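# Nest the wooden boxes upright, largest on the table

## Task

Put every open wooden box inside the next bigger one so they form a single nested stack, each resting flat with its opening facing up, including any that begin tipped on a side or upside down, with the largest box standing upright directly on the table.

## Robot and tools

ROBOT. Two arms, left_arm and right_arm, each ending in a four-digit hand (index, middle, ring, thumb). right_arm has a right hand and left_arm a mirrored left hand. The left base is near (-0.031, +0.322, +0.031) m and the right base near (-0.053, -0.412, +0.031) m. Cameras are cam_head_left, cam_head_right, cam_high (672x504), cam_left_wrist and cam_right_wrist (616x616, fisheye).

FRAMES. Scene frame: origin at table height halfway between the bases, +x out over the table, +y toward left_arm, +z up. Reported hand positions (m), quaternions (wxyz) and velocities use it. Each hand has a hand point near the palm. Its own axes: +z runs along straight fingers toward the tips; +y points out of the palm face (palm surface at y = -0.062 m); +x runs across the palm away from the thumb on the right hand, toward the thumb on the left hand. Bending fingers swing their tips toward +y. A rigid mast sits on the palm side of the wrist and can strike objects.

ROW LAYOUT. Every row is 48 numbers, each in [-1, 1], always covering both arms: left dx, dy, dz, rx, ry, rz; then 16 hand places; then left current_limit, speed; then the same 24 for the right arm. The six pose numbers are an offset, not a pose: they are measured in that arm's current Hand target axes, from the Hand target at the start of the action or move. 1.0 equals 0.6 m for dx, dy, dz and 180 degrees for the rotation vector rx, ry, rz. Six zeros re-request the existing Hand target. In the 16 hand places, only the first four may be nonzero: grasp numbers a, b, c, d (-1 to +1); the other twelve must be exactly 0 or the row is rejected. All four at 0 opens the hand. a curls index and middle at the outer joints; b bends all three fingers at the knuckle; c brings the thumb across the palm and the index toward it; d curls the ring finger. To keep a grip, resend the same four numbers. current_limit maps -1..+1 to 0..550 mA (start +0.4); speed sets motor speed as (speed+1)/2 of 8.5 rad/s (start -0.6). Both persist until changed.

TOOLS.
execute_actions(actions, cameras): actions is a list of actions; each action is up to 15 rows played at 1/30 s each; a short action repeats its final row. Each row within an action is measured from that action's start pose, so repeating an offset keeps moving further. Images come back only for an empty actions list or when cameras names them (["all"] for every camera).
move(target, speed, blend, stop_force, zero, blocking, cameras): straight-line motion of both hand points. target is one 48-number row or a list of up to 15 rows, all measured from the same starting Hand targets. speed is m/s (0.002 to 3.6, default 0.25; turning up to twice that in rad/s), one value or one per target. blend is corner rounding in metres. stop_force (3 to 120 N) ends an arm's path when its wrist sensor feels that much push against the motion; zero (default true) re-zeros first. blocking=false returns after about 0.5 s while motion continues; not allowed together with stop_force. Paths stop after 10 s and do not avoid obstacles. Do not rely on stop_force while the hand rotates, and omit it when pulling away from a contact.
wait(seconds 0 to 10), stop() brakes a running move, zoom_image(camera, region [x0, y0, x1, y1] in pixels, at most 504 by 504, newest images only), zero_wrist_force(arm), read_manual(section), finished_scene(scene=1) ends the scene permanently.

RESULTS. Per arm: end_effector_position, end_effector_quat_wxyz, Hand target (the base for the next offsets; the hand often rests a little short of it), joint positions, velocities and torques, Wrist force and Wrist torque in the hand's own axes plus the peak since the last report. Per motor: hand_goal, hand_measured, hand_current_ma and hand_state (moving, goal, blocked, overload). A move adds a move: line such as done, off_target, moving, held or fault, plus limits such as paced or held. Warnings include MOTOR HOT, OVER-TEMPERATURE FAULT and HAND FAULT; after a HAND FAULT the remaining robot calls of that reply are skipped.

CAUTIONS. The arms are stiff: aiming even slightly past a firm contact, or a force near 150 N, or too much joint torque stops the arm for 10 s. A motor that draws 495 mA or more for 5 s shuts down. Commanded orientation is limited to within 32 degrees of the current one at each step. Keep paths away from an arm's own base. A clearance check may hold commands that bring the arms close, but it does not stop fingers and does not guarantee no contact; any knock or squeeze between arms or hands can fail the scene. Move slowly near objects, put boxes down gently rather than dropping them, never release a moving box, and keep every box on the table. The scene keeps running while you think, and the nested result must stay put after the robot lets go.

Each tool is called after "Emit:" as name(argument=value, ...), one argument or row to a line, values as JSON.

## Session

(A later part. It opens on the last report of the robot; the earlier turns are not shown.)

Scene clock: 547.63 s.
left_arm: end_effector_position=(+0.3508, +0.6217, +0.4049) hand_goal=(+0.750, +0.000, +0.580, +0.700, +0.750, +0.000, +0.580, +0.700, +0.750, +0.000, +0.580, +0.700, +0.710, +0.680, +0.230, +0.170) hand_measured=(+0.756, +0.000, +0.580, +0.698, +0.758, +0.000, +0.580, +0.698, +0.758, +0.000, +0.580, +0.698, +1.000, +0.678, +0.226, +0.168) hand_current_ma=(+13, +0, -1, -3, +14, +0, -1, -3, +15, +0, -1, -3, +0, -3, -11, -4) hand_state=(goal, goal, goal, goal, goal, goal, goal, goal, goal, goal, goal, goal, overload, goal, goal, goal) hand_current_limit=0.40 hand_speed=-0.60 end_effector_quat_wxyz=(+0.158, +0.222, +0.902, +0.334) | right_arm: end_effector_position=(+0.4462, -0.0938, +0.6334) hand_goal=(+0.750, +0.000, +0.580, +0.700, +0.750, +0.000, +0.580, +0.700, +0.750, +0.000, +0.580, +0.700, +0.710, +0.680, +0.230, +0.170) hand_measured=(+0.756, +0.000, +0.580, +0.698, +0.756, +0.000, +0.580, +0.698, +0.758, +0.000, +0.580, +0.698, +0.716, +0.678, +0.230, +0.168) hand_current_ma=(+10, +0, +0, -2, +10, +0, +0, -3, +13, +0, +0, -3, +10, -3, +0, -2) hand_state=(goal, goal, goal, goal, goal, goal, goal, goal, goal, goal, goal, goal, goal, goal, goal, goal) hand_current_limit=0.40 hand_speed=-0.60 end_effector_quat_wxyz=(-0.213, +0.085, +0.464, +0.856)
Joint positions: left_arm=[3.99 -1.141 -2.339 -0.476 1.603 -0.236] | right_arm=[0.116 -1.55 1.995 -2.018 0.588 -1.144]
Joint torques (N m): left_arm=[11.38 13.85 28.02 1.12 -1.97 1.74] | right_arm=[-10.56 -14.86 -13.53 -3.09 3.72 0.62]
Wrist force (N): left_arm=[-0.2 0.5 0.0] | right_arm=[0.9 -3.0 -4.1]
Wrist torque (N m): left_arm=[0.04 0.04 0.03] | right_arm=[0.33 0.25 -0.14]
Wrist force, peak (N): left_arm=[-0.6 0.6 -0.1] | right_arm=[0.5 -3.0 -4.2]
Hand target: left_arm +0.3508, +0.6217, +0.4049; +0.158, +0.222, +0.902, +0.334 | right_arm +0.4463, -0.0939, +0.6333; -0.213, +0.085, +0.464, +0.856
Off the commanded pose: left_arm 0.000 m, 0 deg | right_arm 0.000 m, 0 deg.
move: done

Emit:
move(
  target=[0,0,0,0,0,0,0,0,0,0,0,0,0,0,0,0,0,0,0,0,0,0,0.4,-0.6,-0.6318,-0.4922,-0.1795,-0.6652,-0.0832,0.4876,0,0.25,0.75,0,0,0,0,0,0,0,0,0,0,0,0,0,0.4,-0.6],
  speed=0.4,
  cameras=["all"],
)

Scene clock: 569.70 s.
left_arm: end_effector_position=(+0.3508, +0.6217, +0.4049) hand_goal=(+0.750, +0.000, +0.580, +0.700, +0.750, +0.000, +0.580, +0.700, +0.750, +0.000, +0.580, +0.700, +0.710, +0.680, +0.230, +0.170) hand_measured=(+0.756, +0.000, +0.580, +0.698, +0.758, +0.000, +0.580, +0.698, +0.758, +0.000, +0.580, +0.698, +1.000, +0.678, +0.226, +0.168) hand_current_ma=(+13, +0, -1, -3, +14, +0, -1, -3, +15, +0, -1, -3, +0, -3, -11, -4) hand_state=(goal, goal, goal, goal, goal, goal, goal, goal, goal, goal, goal, goal, overload, goal, goal, goal) hand_current_limit=0.40 hand_speed=-0.60 end_effector_quat_wxyz=(+0.158, +0.222, +0.902, +0.334) | right_arm: end_effector_position=(+0.6602, +0.0663, +0.2198) hand_goal=(+0.150, +0.000, +0.242, +0.750, +0.312, +0.000, +0.530, +0.926, +0.562, +0.000, +0.580, +0.750, -0.564, +0.680, +0.042, +0.108) hand_measured=(+0.144, +0.000, +0.242, +0.748, +0.306, +0.000, +0.530, +0.924, +0.554, +0.000, +0.580, +0.748, -0.562, +0.678, +0.044, +0.110) hand_current_ma=(-8, +0, +0, -3, -10, +0, +0, -3, -16, +0, +0, -3, +3, -1, +5, +4) hand_state=(goal, goal, goal, goal, goal, goal, goal, goal, goal, goal, goal, goal, goal, goal, goal, goal) hand_current_limit=0.40 hand_speed=-0.60 end_effector_quat_wxyz=(-0.431, +0.533, -0.566, +0.457) end_effector_velocity=(-0.001, +0.000, +0.000) end_effector_angular_velocity=(+0.000, +0.003, +0.000)
Joint positions: left_arm=[3.99 -1.141 -2.339 -0.476 1.603 -0.236] | right_arm=[0.606 -0.751 0.841 0.166 2.166 0.147]
Joint velocities: left_arm=[within noise] | right_arm=[0 0.001 -0.004 0.007 0 0.002]
Joint torques (N m): left_arm=[11.51 14.01 24.96 1.36 -1.86 1.64] | right_arm=[9.66 -44.58 -30.08 1.36 -0.66 0.93]
Wrist force (N): left_arm=[-0.4 0.3 0.2] | right_arm=[1.0 1.5 -1.4]
Wrist torque (N m): left_arm=[0.02 0.07 0.01] | right_arm=[0.05 0.04 0.41]
Wrist force, peak (N): left_arm=[-0.6 0.7 0.0] | right_arm=[0.5 -2.3 -5.1]
Hand target: left_arm +0.3508, +0.6217, +0.4049; +0.158, +0.222, +0.902, +0.334 | right_arm +0.6602, +0.0664, +0.2197; -0.431, +0.533, -0.566, +0.457
Off the commanded pose: left_arm 0.000 m, 0 deg | right_arm 0.000 m, 0 deg.
move: done
camera_calibration:
cam_left_wrist: T_world_to_cam=[[0.508707, -0.787947, -0.346924, 0.428019], [-0.804325, -0.578675, 0.134899, 0.535827], [-0.307049, 0.210416, -0.928141, 0.47355], [0, 0, 0, 1]] pos_world=[0.358646, 0.547683, 0.515729]
cam_right_wrist: T_world_to_cam=[[-0.0790104, 0.761597, -0.643216, 0.17191], [-0.543373, 0.508052, 0.668303, 0.136715], [0.835765, 0.402309, 0.37369, -0.534975], [0, 0, 0, 1]] pos_world=[0.534984, 0.0148405, 0.219123]

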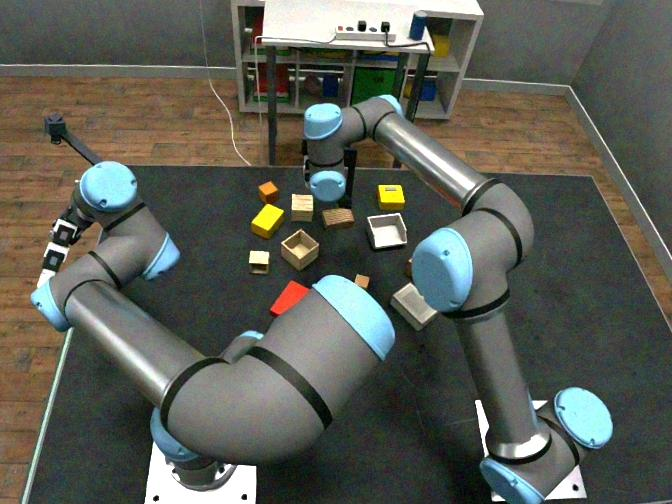

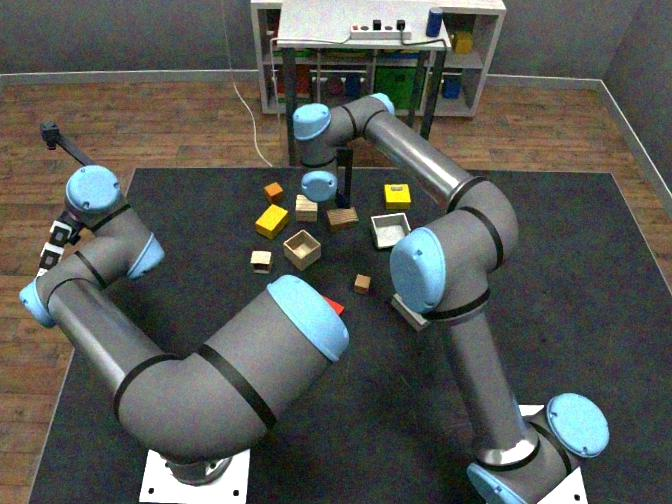

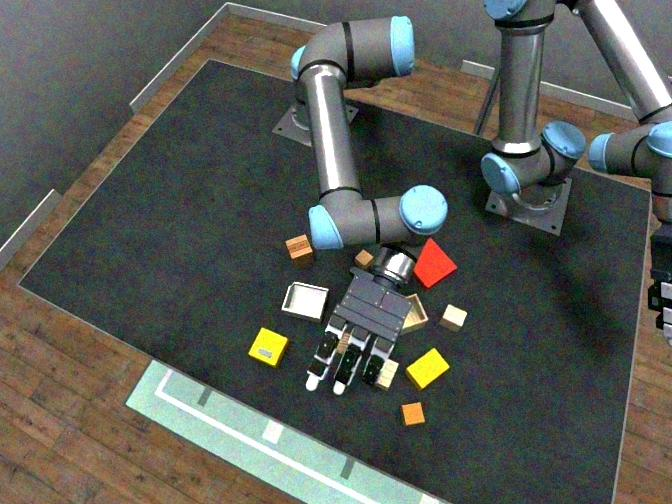

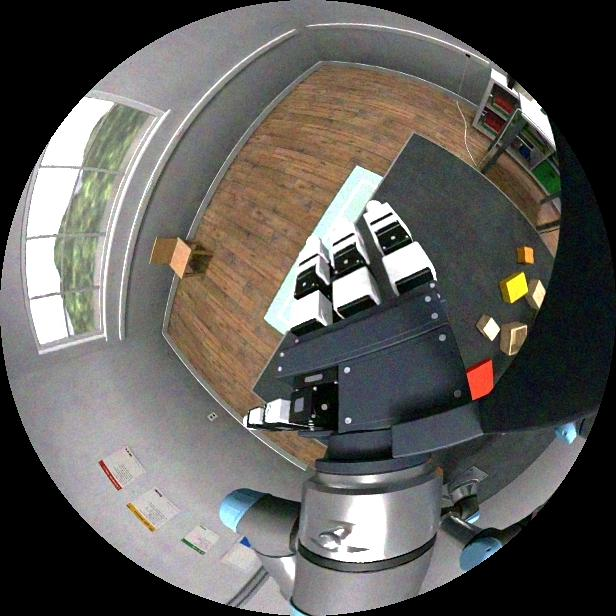

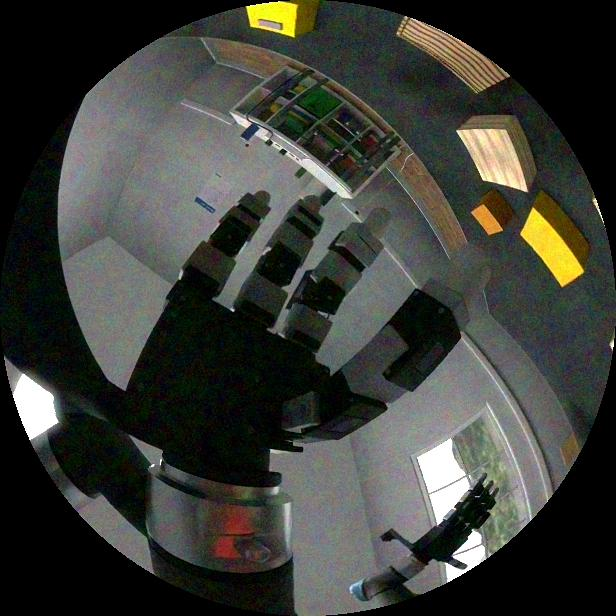

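Emit:
zoom_image(
  camera="cam_right_wrist",
  region=[440, 90, 560, 210],
)

Emit:
zoom_image(
  camera="cam_head_left",
  region=[235, 170, 365, 290],
)

Scaled by 4.200 from the camera's 616x616 image, which has a finer 880x880 frame.

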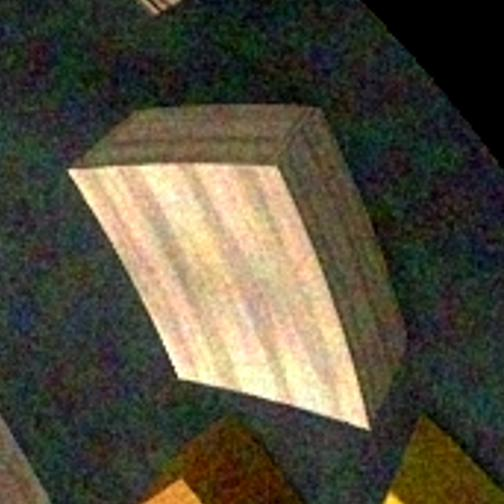

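Scaled by 3.877.

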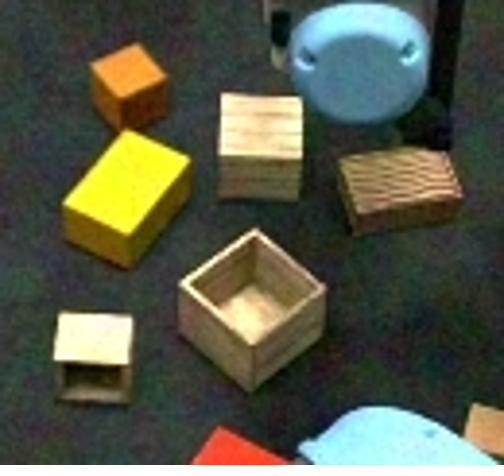

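Emit:
zoom_image(
  camera="cam_high",
  region=[290, 240, 450, 400],
)

Emit:
zoom_image(
  camera="cam_head_right",
  region=[270, 90, 390, 230],
)

Scaled by 3.150.

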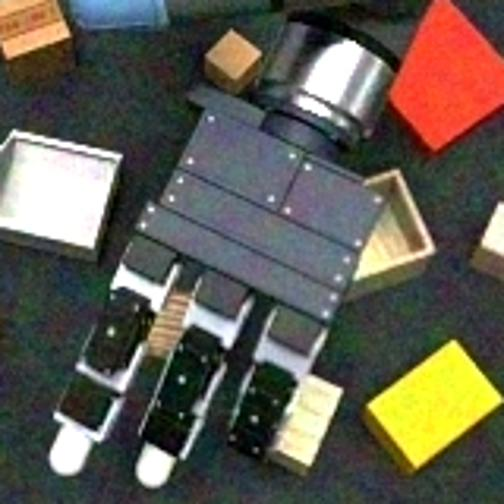

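Scaled by 3.600.

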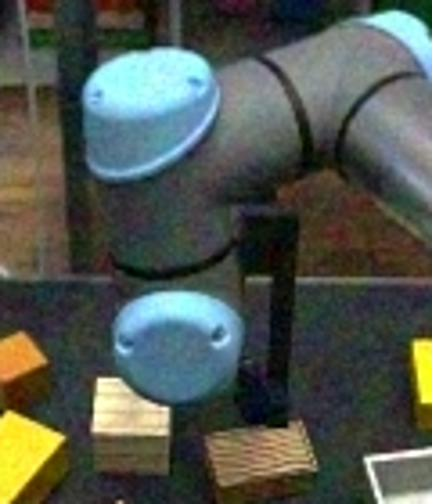

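Emit:
move(
  target=[0,0,0,0,0,0,0,0,0,0,0,0,0,0,0,0,0,0,0,0,0,0,0.4,-0.6,-0.0107,0.2348,0.0472,0,0,0,0,0.25,0.75,0,0,0,0,0,0,0,0,0,0,0,0,0,0.4,-0.6],
  speed=0.12,
  stop_force=6,
  cameras=["cam_high","cam_head_left","cam_right_wrist","cam_head_right"],
)

Emit:
zoom_image(
  camera="cam_right_wrist",
  region=[380, 100, 560, 280],
)

Emit:
zoom_image(
  camera="cam_head_left",
  region=[250, 150, 370, 260],
)

Emit:
zoom_image(
  camera="cam_high",
  region=[300, 270, 440, 410],
)

Scene clock: 618.30 s.
left_arm: end_effector_position=(+0.3508, +0.6217, +0.4049) hand_goal=(+0.750, +0.000, +0.580, +0.700, +0.750, +0.000, +0.580, +0.700, +0.750, +0.000, +0.580, +0.700, +0.710, +0.680, +0.230, +0.170) hand_measured=(+0.756, +0.000, +0.580, +0.698, +0.758, +0.000, +0.580, +0.698, +0.758, +0.000, +0.580, +0.698, +1.000, +0.678, +0.226, +0.168) hand_current_ma=(+13, +0, -1, -3, +14, +0, -1, -3, +15, +0, -1, -3, +0, -3, -11, -4) hand_state=(goal, goal, goal, goal, goal, goal, goal, goal, goal, goal, goal, goal, overload, goal, goal, goal) hand_current_limit=0.40 hand_speed=-0.60 end_effector_quat_wxyz=(+0.158, +0.222, +0.902, +0.334) | right_arm: end_effector_position=(+0.6586, +0.0731, +0.0761) hand_goal=(+0.150, +0.000, +0.242, +0.750, +0.312, +0.000, +0.530, +0.926, +0.562, +0.000, +0.580, +0.750, -0.564, +0.680, +0.042, +0.108) hand_measured=(+0.144, +0.000, +0.242, +0.748, +0.306, +0.000, +0.530, +0.924, +0.552, +0.000, +0.580, +0.748, -0.562, +0.678, +0.044, +0.110) hand_current_ma=(-8, +0, +0, -3, -10, +0, +0, -3, -16, +0, +0, -3, +3, -1, +5, +4) hand_state=(goal, goal, goal, goal, goal, goal, goal, goal, goal, goal, goal, goal, goal, goal, goal, goal) hand_current_limit=0.40 hand_speed=-0.60 end_effector_quat_wxyz=(-0.431, +0.533, -0.566, +0.457)
Joint positions: left_arm=[3.99 -1.141 -2.339 -0.476 1.603 -0.236] | right_arm=[0.616 -0.643 1.019 -0.118 2.175 0.15]
Joint torques (N m): left_arm=[9.96 12.92 23.12 1.16 -1.85 1.57] | right_arm=[-5.74 -49 -27.5 -2.48 -1.23 -0.39]
Wrist force (N): left_arm=[-0.4 0.3 0.0] | right_arm=[1.3 1.3 -1.7]
Wrist torque (N m): left_arm=[0.03 0.07 0.02] | right_arm=[0.07 0.02 0.30]
Wrist force, peak (N): left_arm=[-0.6 0.7 0.1] | right_arm=[1.3 3.1 -1.3]
Hand target: left_arm +0.3508, +0.6217, +0.4049; +0.158, +0.222, +0.902, +0.334 | right_arm +0.6586, +0.0731, +0.0760; -0.431, +0.533, -0.566, +0.457
Off the commanded pose: left_arm 0.000 m, 0 deg | right_arm 0.000 m, 0 deg.
move: done
camera_calibration:
cam_right_wrist: T_world_to_cam=[[-0.0793702, 0.761593, -0.643177, 0.0743636], [-0.54337, 0.507878, 0.668437, 0.228418], [0.835733, 0.402537, 0.373517, -0.482648], [0, 0, 0, 1]] pos_world=[0.533383, 0.0216407, 0.075423]
Images, in order (width x height): cam_head_left 672x504, cam_head_right 672x504, cam_high 672x504, cam_right_wrist 616x616.

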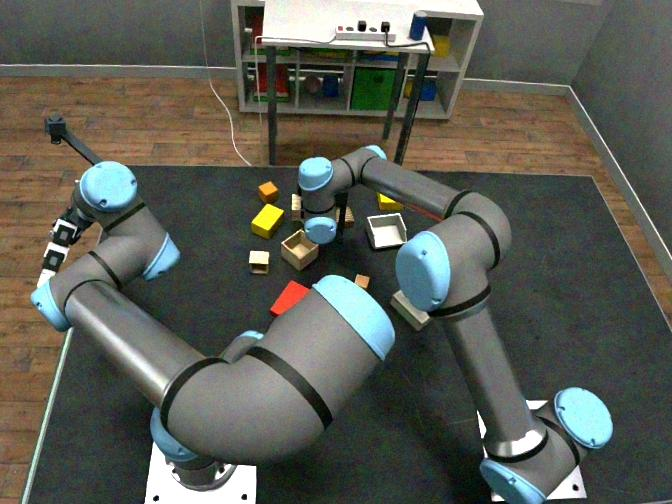

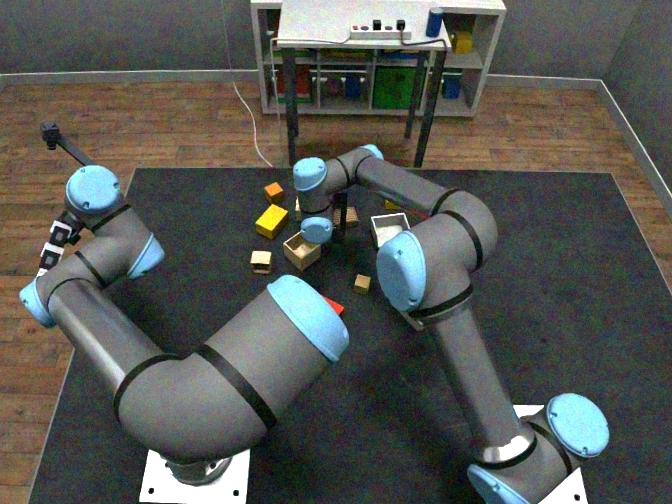

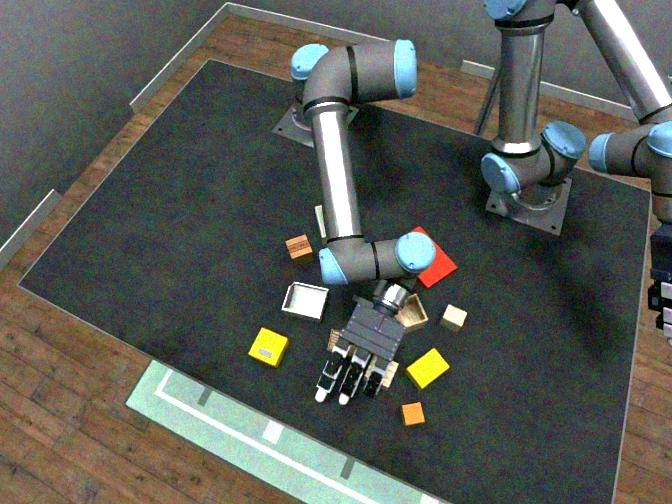

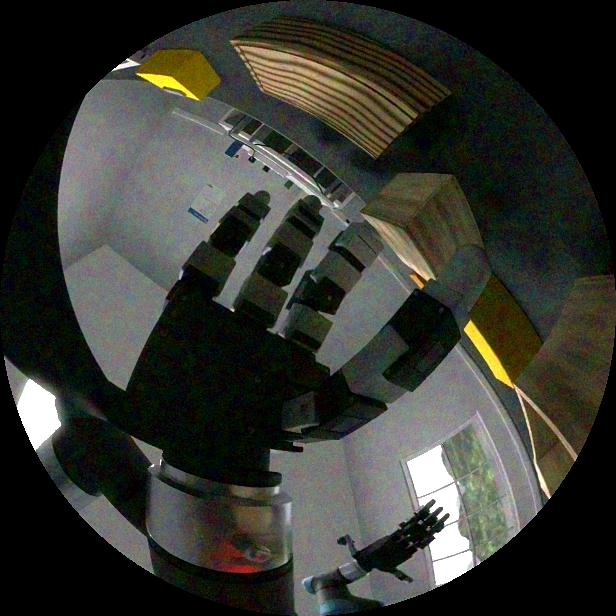

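Scaled by 2.800 from the camera's 616x616 image, which has a finer 880x880 frame.

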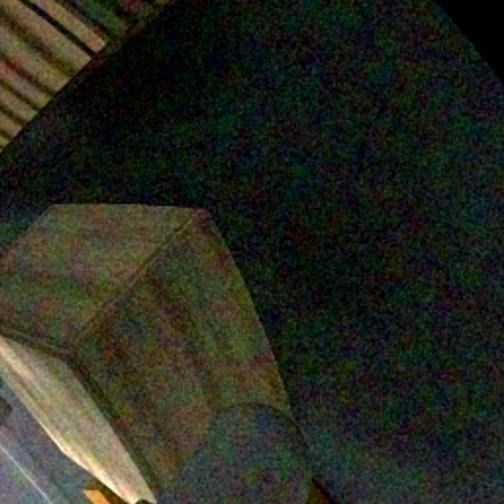

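Scaled by 4.200.

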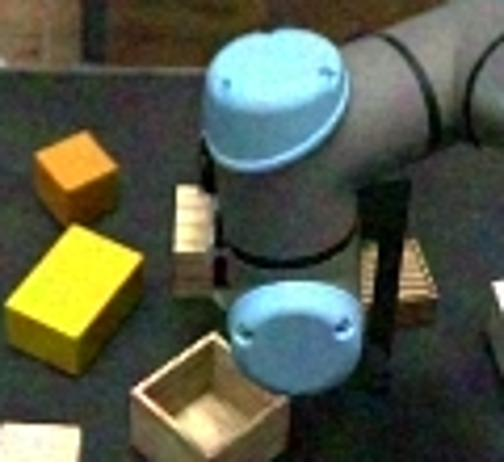

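Scaled by 3.600.

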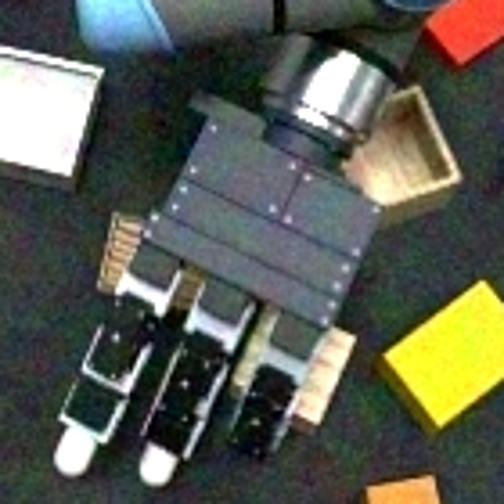

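Emit:
move(
  target=[0,0,0,0,0,0,0,0,0,0,0,0,0,0,0,0,0,0,0,0,0,0,0.4,-0.6,-0.0178,0.0095,0.0351,0,0,0,0,0.25,0.75,0,0,0,0,0,0,0,0,0,0,0,0,0,0.4,-0.6],
  speed=0.05,
  stop_force=4,
  cameras=["cam_high","cam_right_wrist"],
)

Emit:
zoom_image(
  camera="cam_right_wrist",
  region=[300, 130, 540, 370],
)

Emit:
zoom_image(
  camera="cam_high",
  region=[300, 270, 440, 410],
)

Scene clock: 640.87 s.
left_arm: end_effector_position=(+0.3508, +0.6217, +0.4049) hand_goal=(+0.750, +0.000, +0.580, +0.700, +0.750, +0.000, +0.580, +0.700, +0.750, +0.000, +0.580, +0.700, +0.710, +0.680, +0.230, +0.170) hand_measured=(+0.756, +0.000, +0.580, +0.698, +0.758, +0.000, +0.580, +0.698, +0.758, +0.000, +0.580, +0.698, +1.000, +0.678, +0.226, +0.168) hand_current_ma=(+13, +0, -1, -3, +14, +0, -1, -3, +15, +0, -1, -3, +0, -3, -11, -4) hand_state=(goal, goal, goal, goal, goal, goal, goal, goal, goal, goal, goal, goal, overload, goal, goal, goal) hand_current_limit=0.40 hand_speed=-0.60 end_effector_quat_wxyz=(+0.158, +0.222, +0.902, +0.334) | right_arm: end_effector_position=(+0.6786, +0.0826, +0.0661) hand_goal=(+0.150, +0.000, +0.242, +0.750, +0.312, +0.000, +0.530, +0.926, +0.562, +0.000, +0.580, +0.750, -0.564, +0.680, +0.042, +0.108) hand_measured=(+0.144, +0.000, +0.242, +0.748, +0.306, +0.000, +0.530, +0.924, +0.552, +0.000, +0.580, +0.748, -0.562, +0.678, +0.044, +0.110) hand_current_ma=(-8, +0, +0, -3, -10, +0, +0, -3, -16, +0, +0, -3, +1, -1, +5, +4) hand_state=(goal, goal, goal, goal, goal, goal, goal, goal, goal, goal, goal, goal, goal, goal, goal, goal) hand_current_limit=0.40 hand_speed=-0.60 end_effector_quat_wxyz=(-0.431, +0.533, -0.566, +0.457)
Joint positions: left_arm=[3.99 -1.141 -2.339 -0.476 1.603 -0.236] | right_arm=[0.612 -0.575 0.914 -0.081 2.172 0.149]
Joint torques (N m): left_arm=[10.57 12.42 19.24 1.08 -1.93 1.54] | right_arm=[7.43 -51.7 -28.11 -2.62 2.24 0.58]
Wrist force (N): left_arm=[-0.7 0.4 0.0] | right_arm=[1.3 1.3 -1.6]
Wrist torque (N m): left_arm=[0.04 0.09 -0.01] | right_arm=[0.04 0.01 0.46]
Wrist force, peak (N): left_arm=[-0.5 0.7 -0.1] | right_arm=[1.4 1.3 -2.2]
Hand target: left_arm +0.3508, +0.6217, +0.4049; +0.158, +0.222, +0.902, +0.334 | right_arm +0.6786, +0.0826, +0.0660; -0.431, +0.533, -0.566, +0.457
Off the commanded pose: left_arm 0.000 m, 0 deg | right_arm 0.000 m, 0 deg.
move: done
camera_calibration:
cam_right_wrist: T_world_to_cam=[[-0.0793702, 0.761593, -0.643177, 0.0622841], [-0.54337, 0.507878, 0.668437, 0.241145], [0.835733, 0.402537, 0.373517, -0.499452], [0, 0, 0, 1]] pos_world=[0.553383, 0.0311407, 0.065423]
Images, in order (width x height): cam_high 672x504, cam_right_wrist 616x616.

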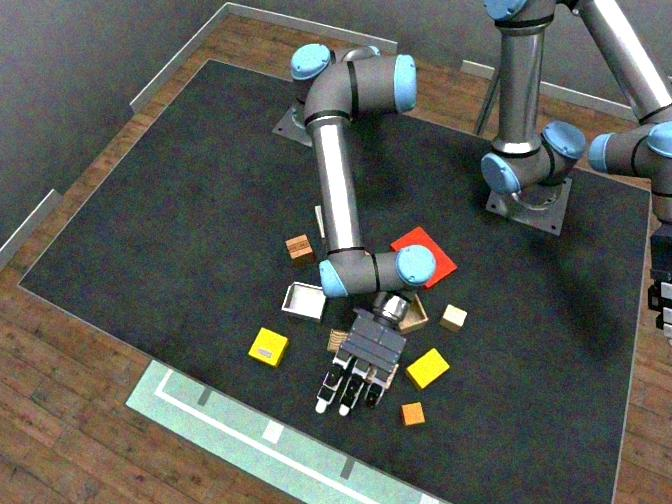

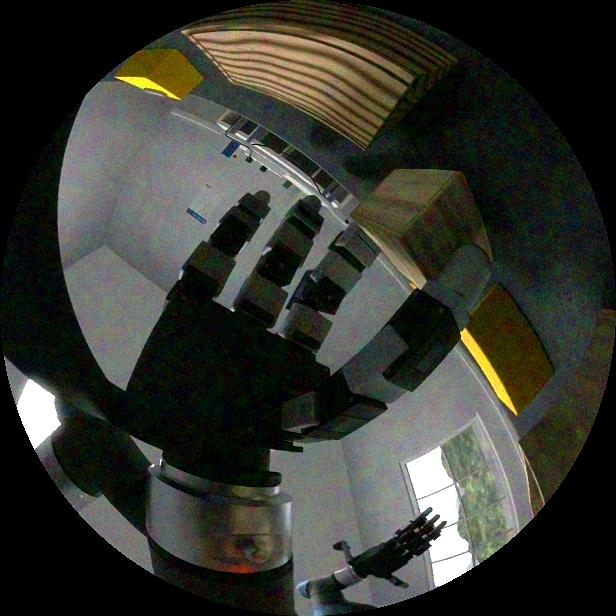

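Scaled by 2.100 from the camera's 616x616 image, which has a finer 880x880 frame.

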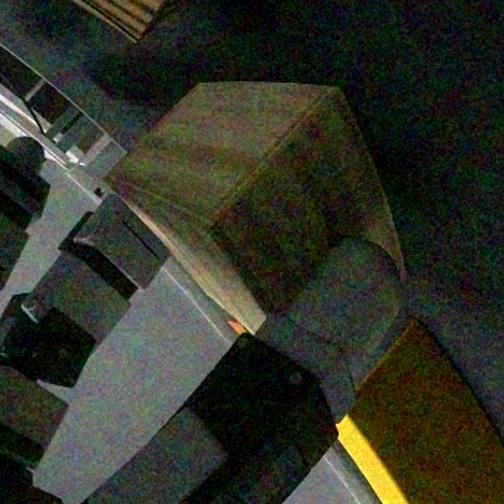

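Scaled by 3.600.

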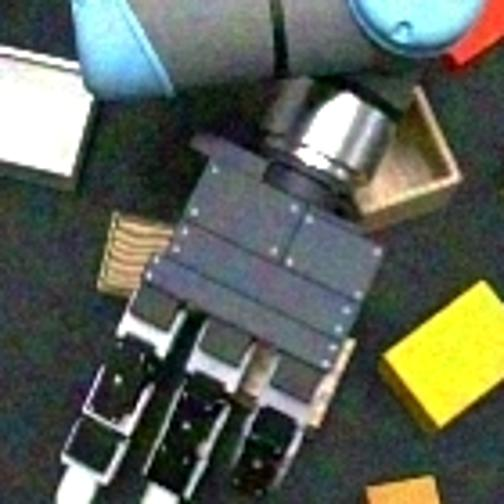

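Emit:
move(
  target=[0,0,0,0,0,0,0,0,0,0,0,0,0,0,0,0,0,0,0,0,0,0,0.4,-0.6,0,0,0,0,0,0,0.4,0.4,0.75,0,0,0,0,0,0,0,0,0,0,0,0,0,0.4,-0.8],
  cameras=["cam_high","cam_right_wrist"],
)

Emit:
zoom_image(
  camera="cam_right_wrist",
  region=[300, 130, 540, 370],
)

Scene clock: 653.03 s.
left_arm: end_effector_position=(+0.3508, +0.6217, +0.4049) hand_goal=(+0.750, +0.000, +0.580, +0.700, +0.750, +0.000, +0.580, +0.700, +0.750, +0.000, +0.580, +0.700, +0.710, +0.680, +0.230, +0.170) hand_measured=(+0.756, +0.000, +0.580, +0.698, +0.758, +0.000, +0.580, +0.698, +0.758, +0.000, +0.580, +0.698, +1.000, +0.678, +0.226, +0.168) hand_current_ma=(+13, +0, -1, -3, +14, +0, -1, -3, +15, +0, -1, -3, +0, -3, -11, -4) hand_state=(goal, goal, goal, goal, goal, goal, goal, goal, goal, goal, goal, goal, overload, goal, goal, goal) hand_current_limit=0.40 hand_speed=-0.60 end_effector_quat_wxyz=(+0.158, +0.222, +0.902, +0.334) | right_arm: end_effector_position=(+0.6786, +0.0826, +0.0661) hand_goal=(-0.012, +0.000, -0.072, +0.400, -0.050, +0.000, -0.140, +0.346, +0.378, +0.000, +0.580, +0.740, -0.524, +0.680, +0.042, +0.078) hand_measured=(+0.068, +0.006, +0.060, +0.454, +0.000, -0.032, -0.058, +0.378, +0.372, +0.000, +0.580, +0.742, -0.500, +0.682, +0.116, +0.100) hand_current_ma=(+280, +8, +385, +152, +150, -65, +264, +77, -11, +0, +0, +2, +55, +3, +327, +71) hand_state=(blocked, goal, blocked, blocked, blocked, blocked, blocked, blocked, goal, goal, goal, goal, blocked, goal, blocked, blocked) hand_current_limit=0.40 hand_speed=-0.80 end_effector_quat_wxyz=(-0.431, +0.533, -0.566, +0.457)
Joint positions: left_arm=[3.99 -1.141 -2.339 -0.476 1.603 -0.236] | right_arm=[0.612 -0.575 0.914 -0.081 2.172 0.149]
Joint torques (N m): left_arm=[10.29 14.18 18.16 1.35 -1.87 1.61] | right_arm=[7.31 -49.49 -24.04 -1.91 1.72 0.62]
Wrist force (N): left_arm=[-0.1 0.5 0.2] | right_arm=[2.0 -1.9 -1.1]
Wrist torque (N m): left_arm=[0.04 0.03 0.04] | right_arm=[-0.11 0.01 0.50]
Wrist force, peak (N): left_arm=[-0.5 0.7 0.1] | right_arm=[2.4 -3.4 -1.8]
Hand target: left_arm +0.3508, +0.6217, +0.4049; +0.158, +0.222, +0.902, +0.334 | right_arm +0.6786, +0.0826, +0.0660; -0.431, +0.533, -0.566, +0.457
Off the commanded pose: left_arm 0.000 m, 0 deg | right_arm 0.000 m, 0 deg.
move: done
camera_calibration:
cam_right_wrist: T_world_to_cam=[[-0.0793298, 0.761554, -0.643228, 0.0622664], [-0.543377, 0.507935, 0.668388, 0.241151], [0.835732, 0.402539, 0.373517, -0.499452], [0, 0, 0, 1]] pos_world=[0.553383, 0.0311406, 0.0654229]
Images, in order (width x height): cam_high 672x504, cam_right_wrist 616x616.

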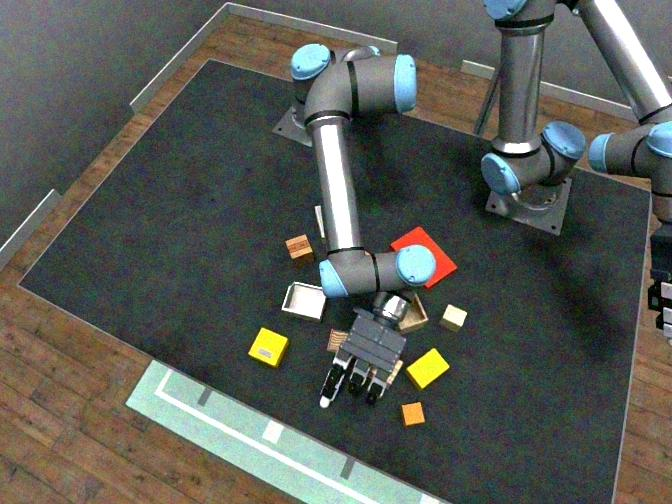

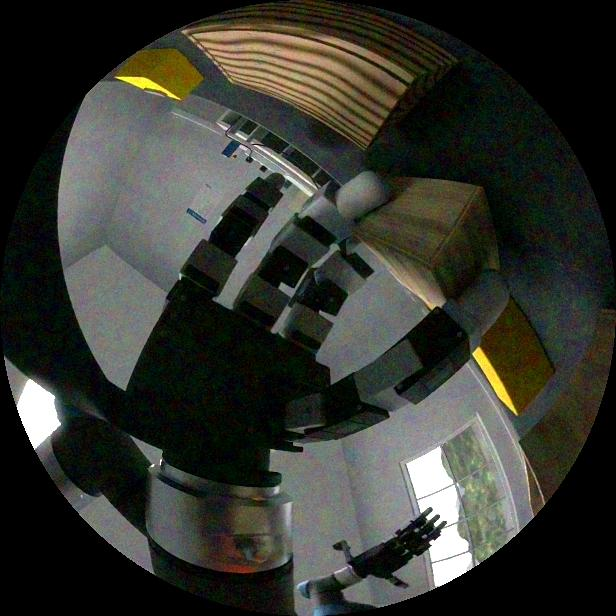

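Scaled by 2.100 from the camera's 616x616 image, which has a finer 880x880 frame.

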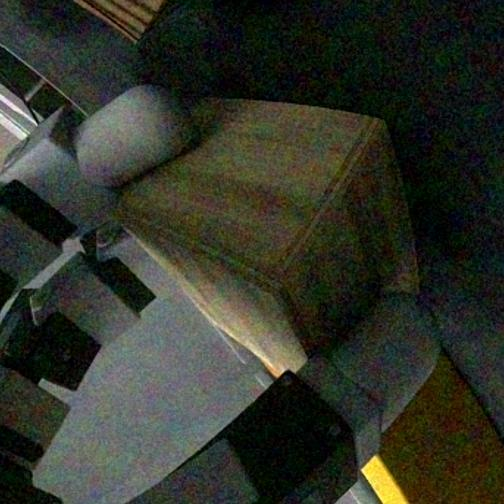

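Emit:
move(
  target=[0,0,0,0,0,0,0,0,0,0,0,0,0,0,0,0,0,0,0,0,0,0,0.4,-0.6,0,-0.1956,-0.0416,0,0,0,0.4,0.4,0.75,0,0,0,0,0,0,0,0,0,0,0,0,0,0.4,-0.8],
  speed=0.1,
  cameras=["cam_high","cam_right_wrist","cam_head_left"],
)

Emit:
zoom_image(
  camera="cam_right_wrist",
  region=[300, 130, 540, 370],
)

Scene clock: 669.03 s.
left_arm: end_effector_position=(+0.3508, +0.6217, +0.4049) hand_goal=(+0.750, +0.000, +0.580, +0.700, +0.750, +0.000, +0.580, +0.700, +0.750, +0.000, +0.580, +0.700, +0.710, +0.680, +0.230, +0.170) hand_measured=(+0.756, +0.000, +0.580, +0.698, +0.758, +0.000, +0.580, +0.698, +0.758, +0.000, +0.580, +0.698, +1.000, +0.678, +0.226, +0.168) hand_current_ma=(+13, +0, -1, -3, +14, +0, -1, -3, +15, +0, -1, -3, +0, -3, -11, -4) hand_state=(goal, goal, goal, goal, goal, goal, goal, goal, goal, goal, goal, goal, overload, goal, goal, goal) hand_current_limit=0.40 hand_speed=-0.60 end_effector_quat_wxyz=(+0.158, +0.222, +0.902, +0.334) | right_arm: end_effector_position=(+0.6789, +0.0825, +0.1860) hand_goal=(-0.012, +0.000, -0.072, +0.400, -0.050, +0.000, -0.140, +0.346, +0.378, +0.000, +0.580, +0.740, -0.524, +0.680, +0.042, +0.078) hand_measured=(+0.068, +0.006, +0.052, +0.454, +0.000, -0.032, -0.074, +0.370, +0.370, +0.000, +0.580, +0.742, -0.498, +0.682, +0.122, +0.104) hand_current_ma=(+280, +6, +385, +152, +150, -65, +203, +53, -13, +0, +0, +2, +60, +3, +355, +88) hand_state=(blocked, goal, blocked, blocked, blocked, blocked, blocked, blocked, goal, goal, goal, goal, blocked, goal, blocked, blocked) hand_current_limit=0.40 hand_speed=-0.80 end_effector_quat_wxyz=(-0.431, +0.533, -0.566, +0.457)
Joint positions: left_arm=[3.99 -1.141 -2.339 -0.476 1.603 -0.236] | right_arm=[0.612 -0.658 0.758 0.158 2.171 0.149]
Joint torques (N m): left_arm=[10.43 12.37 17.08 1.29 -1.63 1.52] | right_arm=[-8.61 -49.33 -18.98 -1.59 1.79 0.78]
Wrist force (N): left_arm=[-0.2 0.4 0.1] | right_arm=[1.5 2.0 -1.8]
Wrist torque (N m): left_arm=[0.02 0.04 0.04] | right_arm=[0.18 -0.01 0.46]
Wrist force, peak (N): left_arm=[-0.2 0.7 0.4] | right_arm=[2.3 -3.1 -1.6]
Hand target: left_arm +0.3508, +0.6217, +0.4049; +0.158, +0.222, +0.902, +0.334 | right_arm +0.6789, +0.0825, +0.1860; -0.431, +0.533, -0.566, +0.457
Off the commanded pose: left_arm 0.000 m, 0 deg | right_arm 0.000 m, 0 deg.
move: done
camera_calibration:
cam_right_wrist: T_world_to_cam=[[-0.0793111, 0.761614, -0.643159, 0.139529], [-0.543427, 0.507858, 0.668406, 0.161184], [0.835701, 0.402522, 0.373603, -0.544483], [0, 0, 0, 1]] pos_world=[0.553683, 0.0310408, 0.185423]
Images, in order (width x height): cam_head_left 672x504, cam_high 672x504, cam_right_wrist 616x616.

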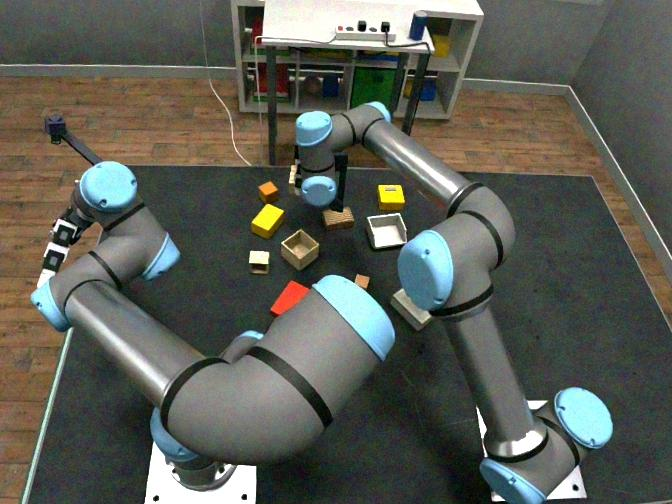

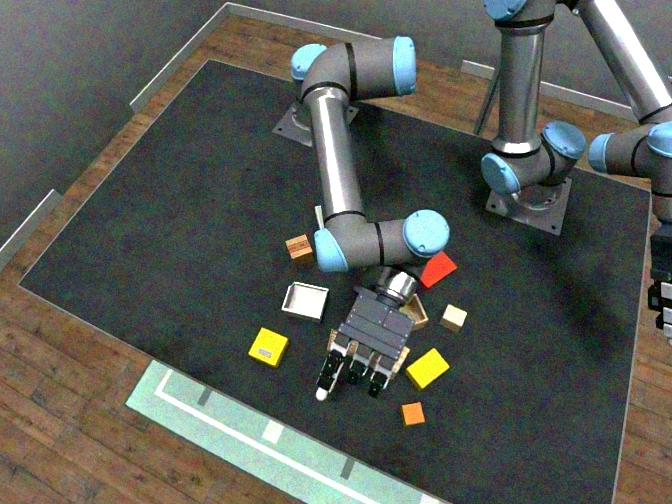

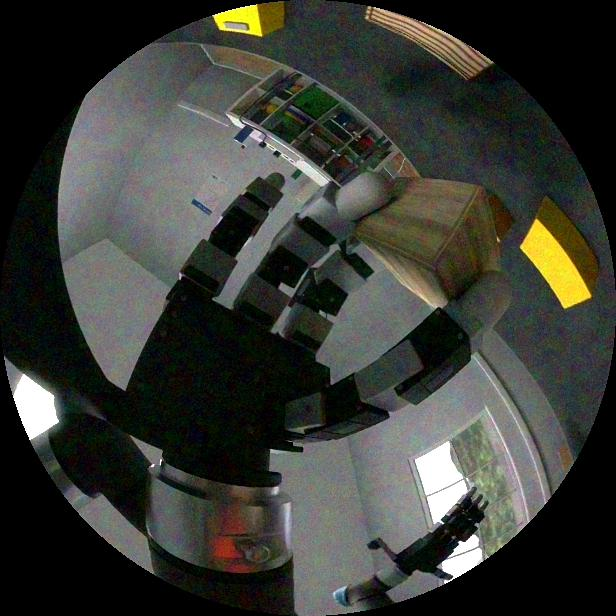

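Scaled by 2.100 from the camera's 616x616 image, which has a finer 880x880 frame.

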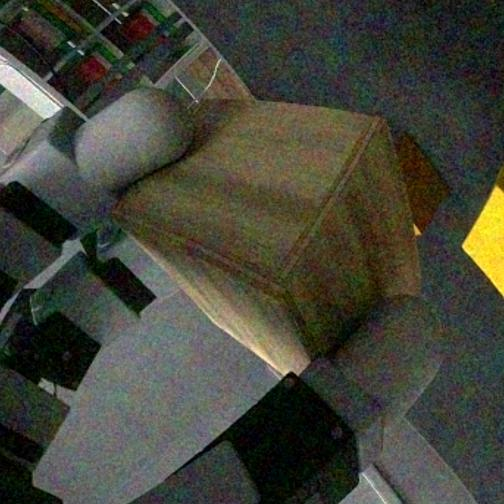

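Emit:
move(
  target=[0,0,0,0,0,0,0,0,0,0,0,0,0,0,0,0,0,0,0,0,0,0,0.4,-0.6,0.9717,-0.0963,-0.0602,0.0153,0.0890,-0.4921,0.4,0.4,0.75,0,0,0,0,0,0,0,0,0,0,0,0,0,0.4,-0.8],
  speed=0.25,
  cameras=["all"],
)

Emit:
zoom_image(
  camera="cam_right_wrist",
  region=[300, 130, 540, 370],
)

Scene clock: 700.80 s.
left_arm: end_effector_position=(+0.3508, +0.6217, +0.4049) hand_goal=(+0.750, +0.000, +0.580, +0.700, +0.750, +0.000, +0.580, +0.700, +0.750, +0.000, +0.580, +0.700, +0.710, +0.680, +0.230, +0.170) hand_measured=(+0.756, +0.000, +0.580, +0.698, +0.758, +0.000, +0.580, +0.698, +0.758, +0.000, +0.580, +0.698, +1.000, +0.678, +0.226, +0.168) hand_current_ma=(+13, +0, -1, -3, +14, +0, -1, -3, +15, +0, -1, -3, +0, -3, -11, -4) hand_state=(goal, goal, goal, goal, goal, goal, goal, goal, goal, goal, goal, goal, overload, goal, goal, goal) hand_current_limit=0.40 hand_speed=-0.60 end_effector_quat_wxyz=(+0.158, +0.222, +0.902, +0.334) | right_arm: end_effector_position=(+0.6213, -0.4982, +0.2496) hand_goal=(-0.012, +0.000, -0.072, +0.400, -0.050, +0.000, -0.140, +0.346, +0.378, +0.000, +0.580, +0.740, -0.524, +0.680, +0.042, +0.078) hand_measured=(+0.068, +0.006, +0.052, +0.454, +0.000, -0.030, -0.080, +0.368, +0.376, +0.002, +0.580, +0.742, -0.492, +0.682, +0.122, +0.104) hand_current_ma=(+280, +6, +385, +152, +150, -59, +179, +47, -3, +1, +0, +2, +82, +3, +355, +88) hand_state=(blocked, goal, blocked, blocked, blocked, blocked, blocked, blocked, goal, goal, goal, goal, blocked, goal, blocked, blocked) hand_current_limit=0.40 hand_speed=-0.80 end_effector_quat_wxyz=(+0.073, +0.704, -0.074, +0.702)
Joint positions: left_arm=[3.99 -1.141 -2.339 -0.476 1.603 -0.236] | right_arm=[-0.139 -1.262 1.874 -0.609 1.585 -1.57]
Joint torques (N m): left_arm=[10.34 13.5 16.49 1.23 -1.69 1.67] | right_arm=[-7.76 -24.77 -20.78 -0.86 -1.31 -1.2]
Wrist force (N): left_arm=[-0.5 0.2 0.1] | right_arm=[-1.9 -1.0 -3.5]
Wrist torque (N m): left_arm=[0.01 0.08 0.01] | right_arm=[0.25 0.25 0.09]
Wrist force, peak (N): left_arm=[-0.5 0.9 0.1] | right_arm=[-2.2 -0.8 -3.6]
Hand target: left_arm +0.3508, +0.6217, +0.4049; +0.158, +0.222, +0.902, +0.334 | right_arm +0.6213, -0.4982, +0.2496; +0.073, +0.704, -0.073, +0.702
Off the commanded pose: left_arm 0.000 m, 0 deg | right_arm 0.000 m, 0 deg.
move: done
camera_calibration:
cam_left_wrist: T_world_to_cam=[[0.508707, -0.787947, -0.346924, 0.428019], [-0.804325, -0.578675, 0.134899, 0.535827], [-0.307049, 0.210416, -0.928141, 0.47355], [0, 0, 0, 1]] pos_world=[0.358646, 0.547683, 0.515729]
cam_right_wrist: T_world_to_cam=[[-0.123097, -0.643527, -0.75546, -0.0267125], [-0.576313, 0.666086, -0.473489, 0.766623], [0.807905, 0.377097, -0.452866, -0.0754507], [0, 0, 0, 1]] pos_world=[0.499484, -0.499375, 0.308639]

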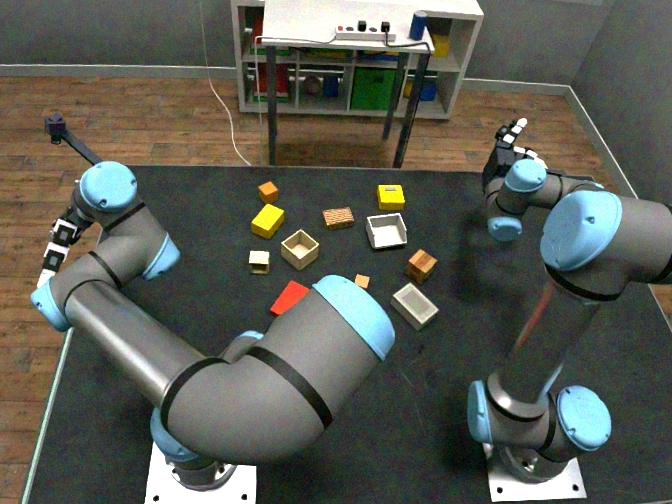

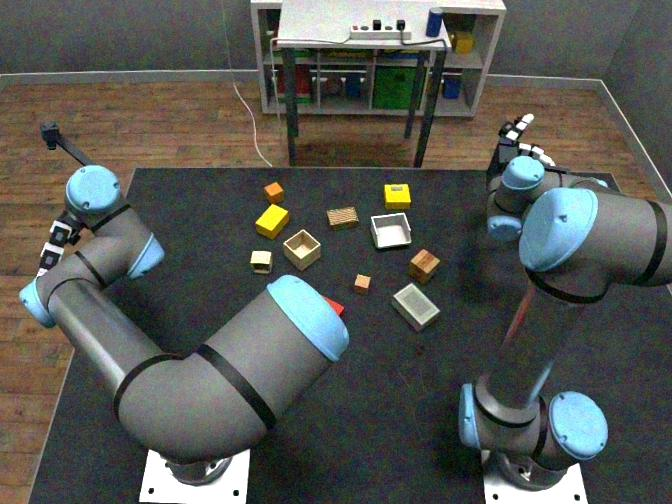

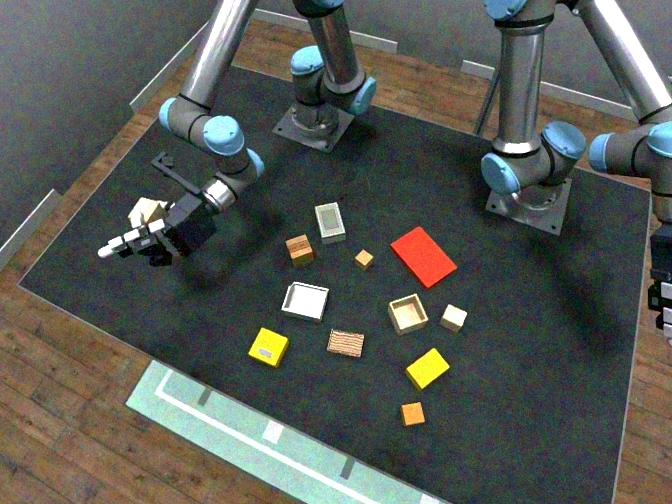

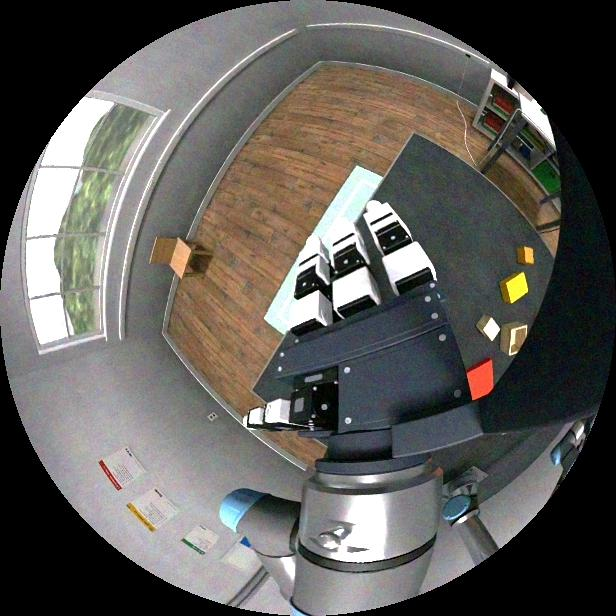

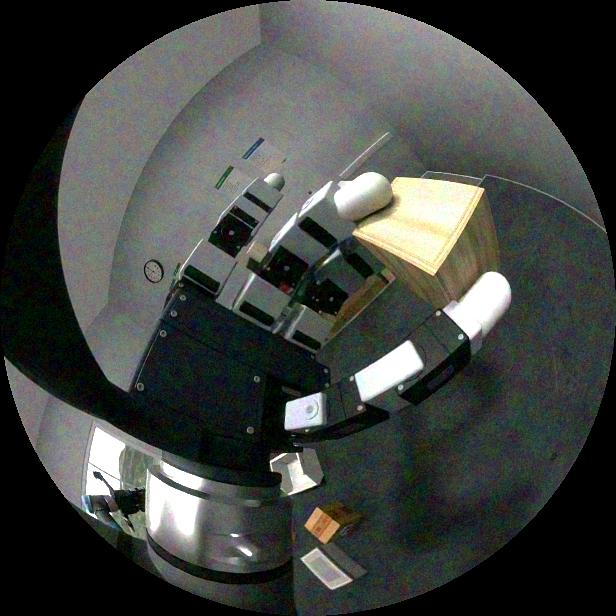

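Scaled by 2.100 from the camera's 616x616 image, which has a finer 880x880 frame.

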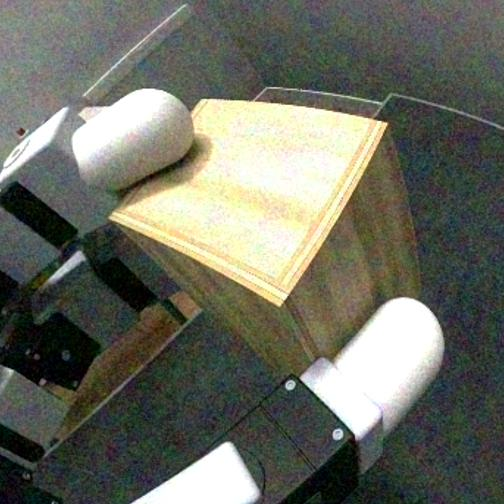

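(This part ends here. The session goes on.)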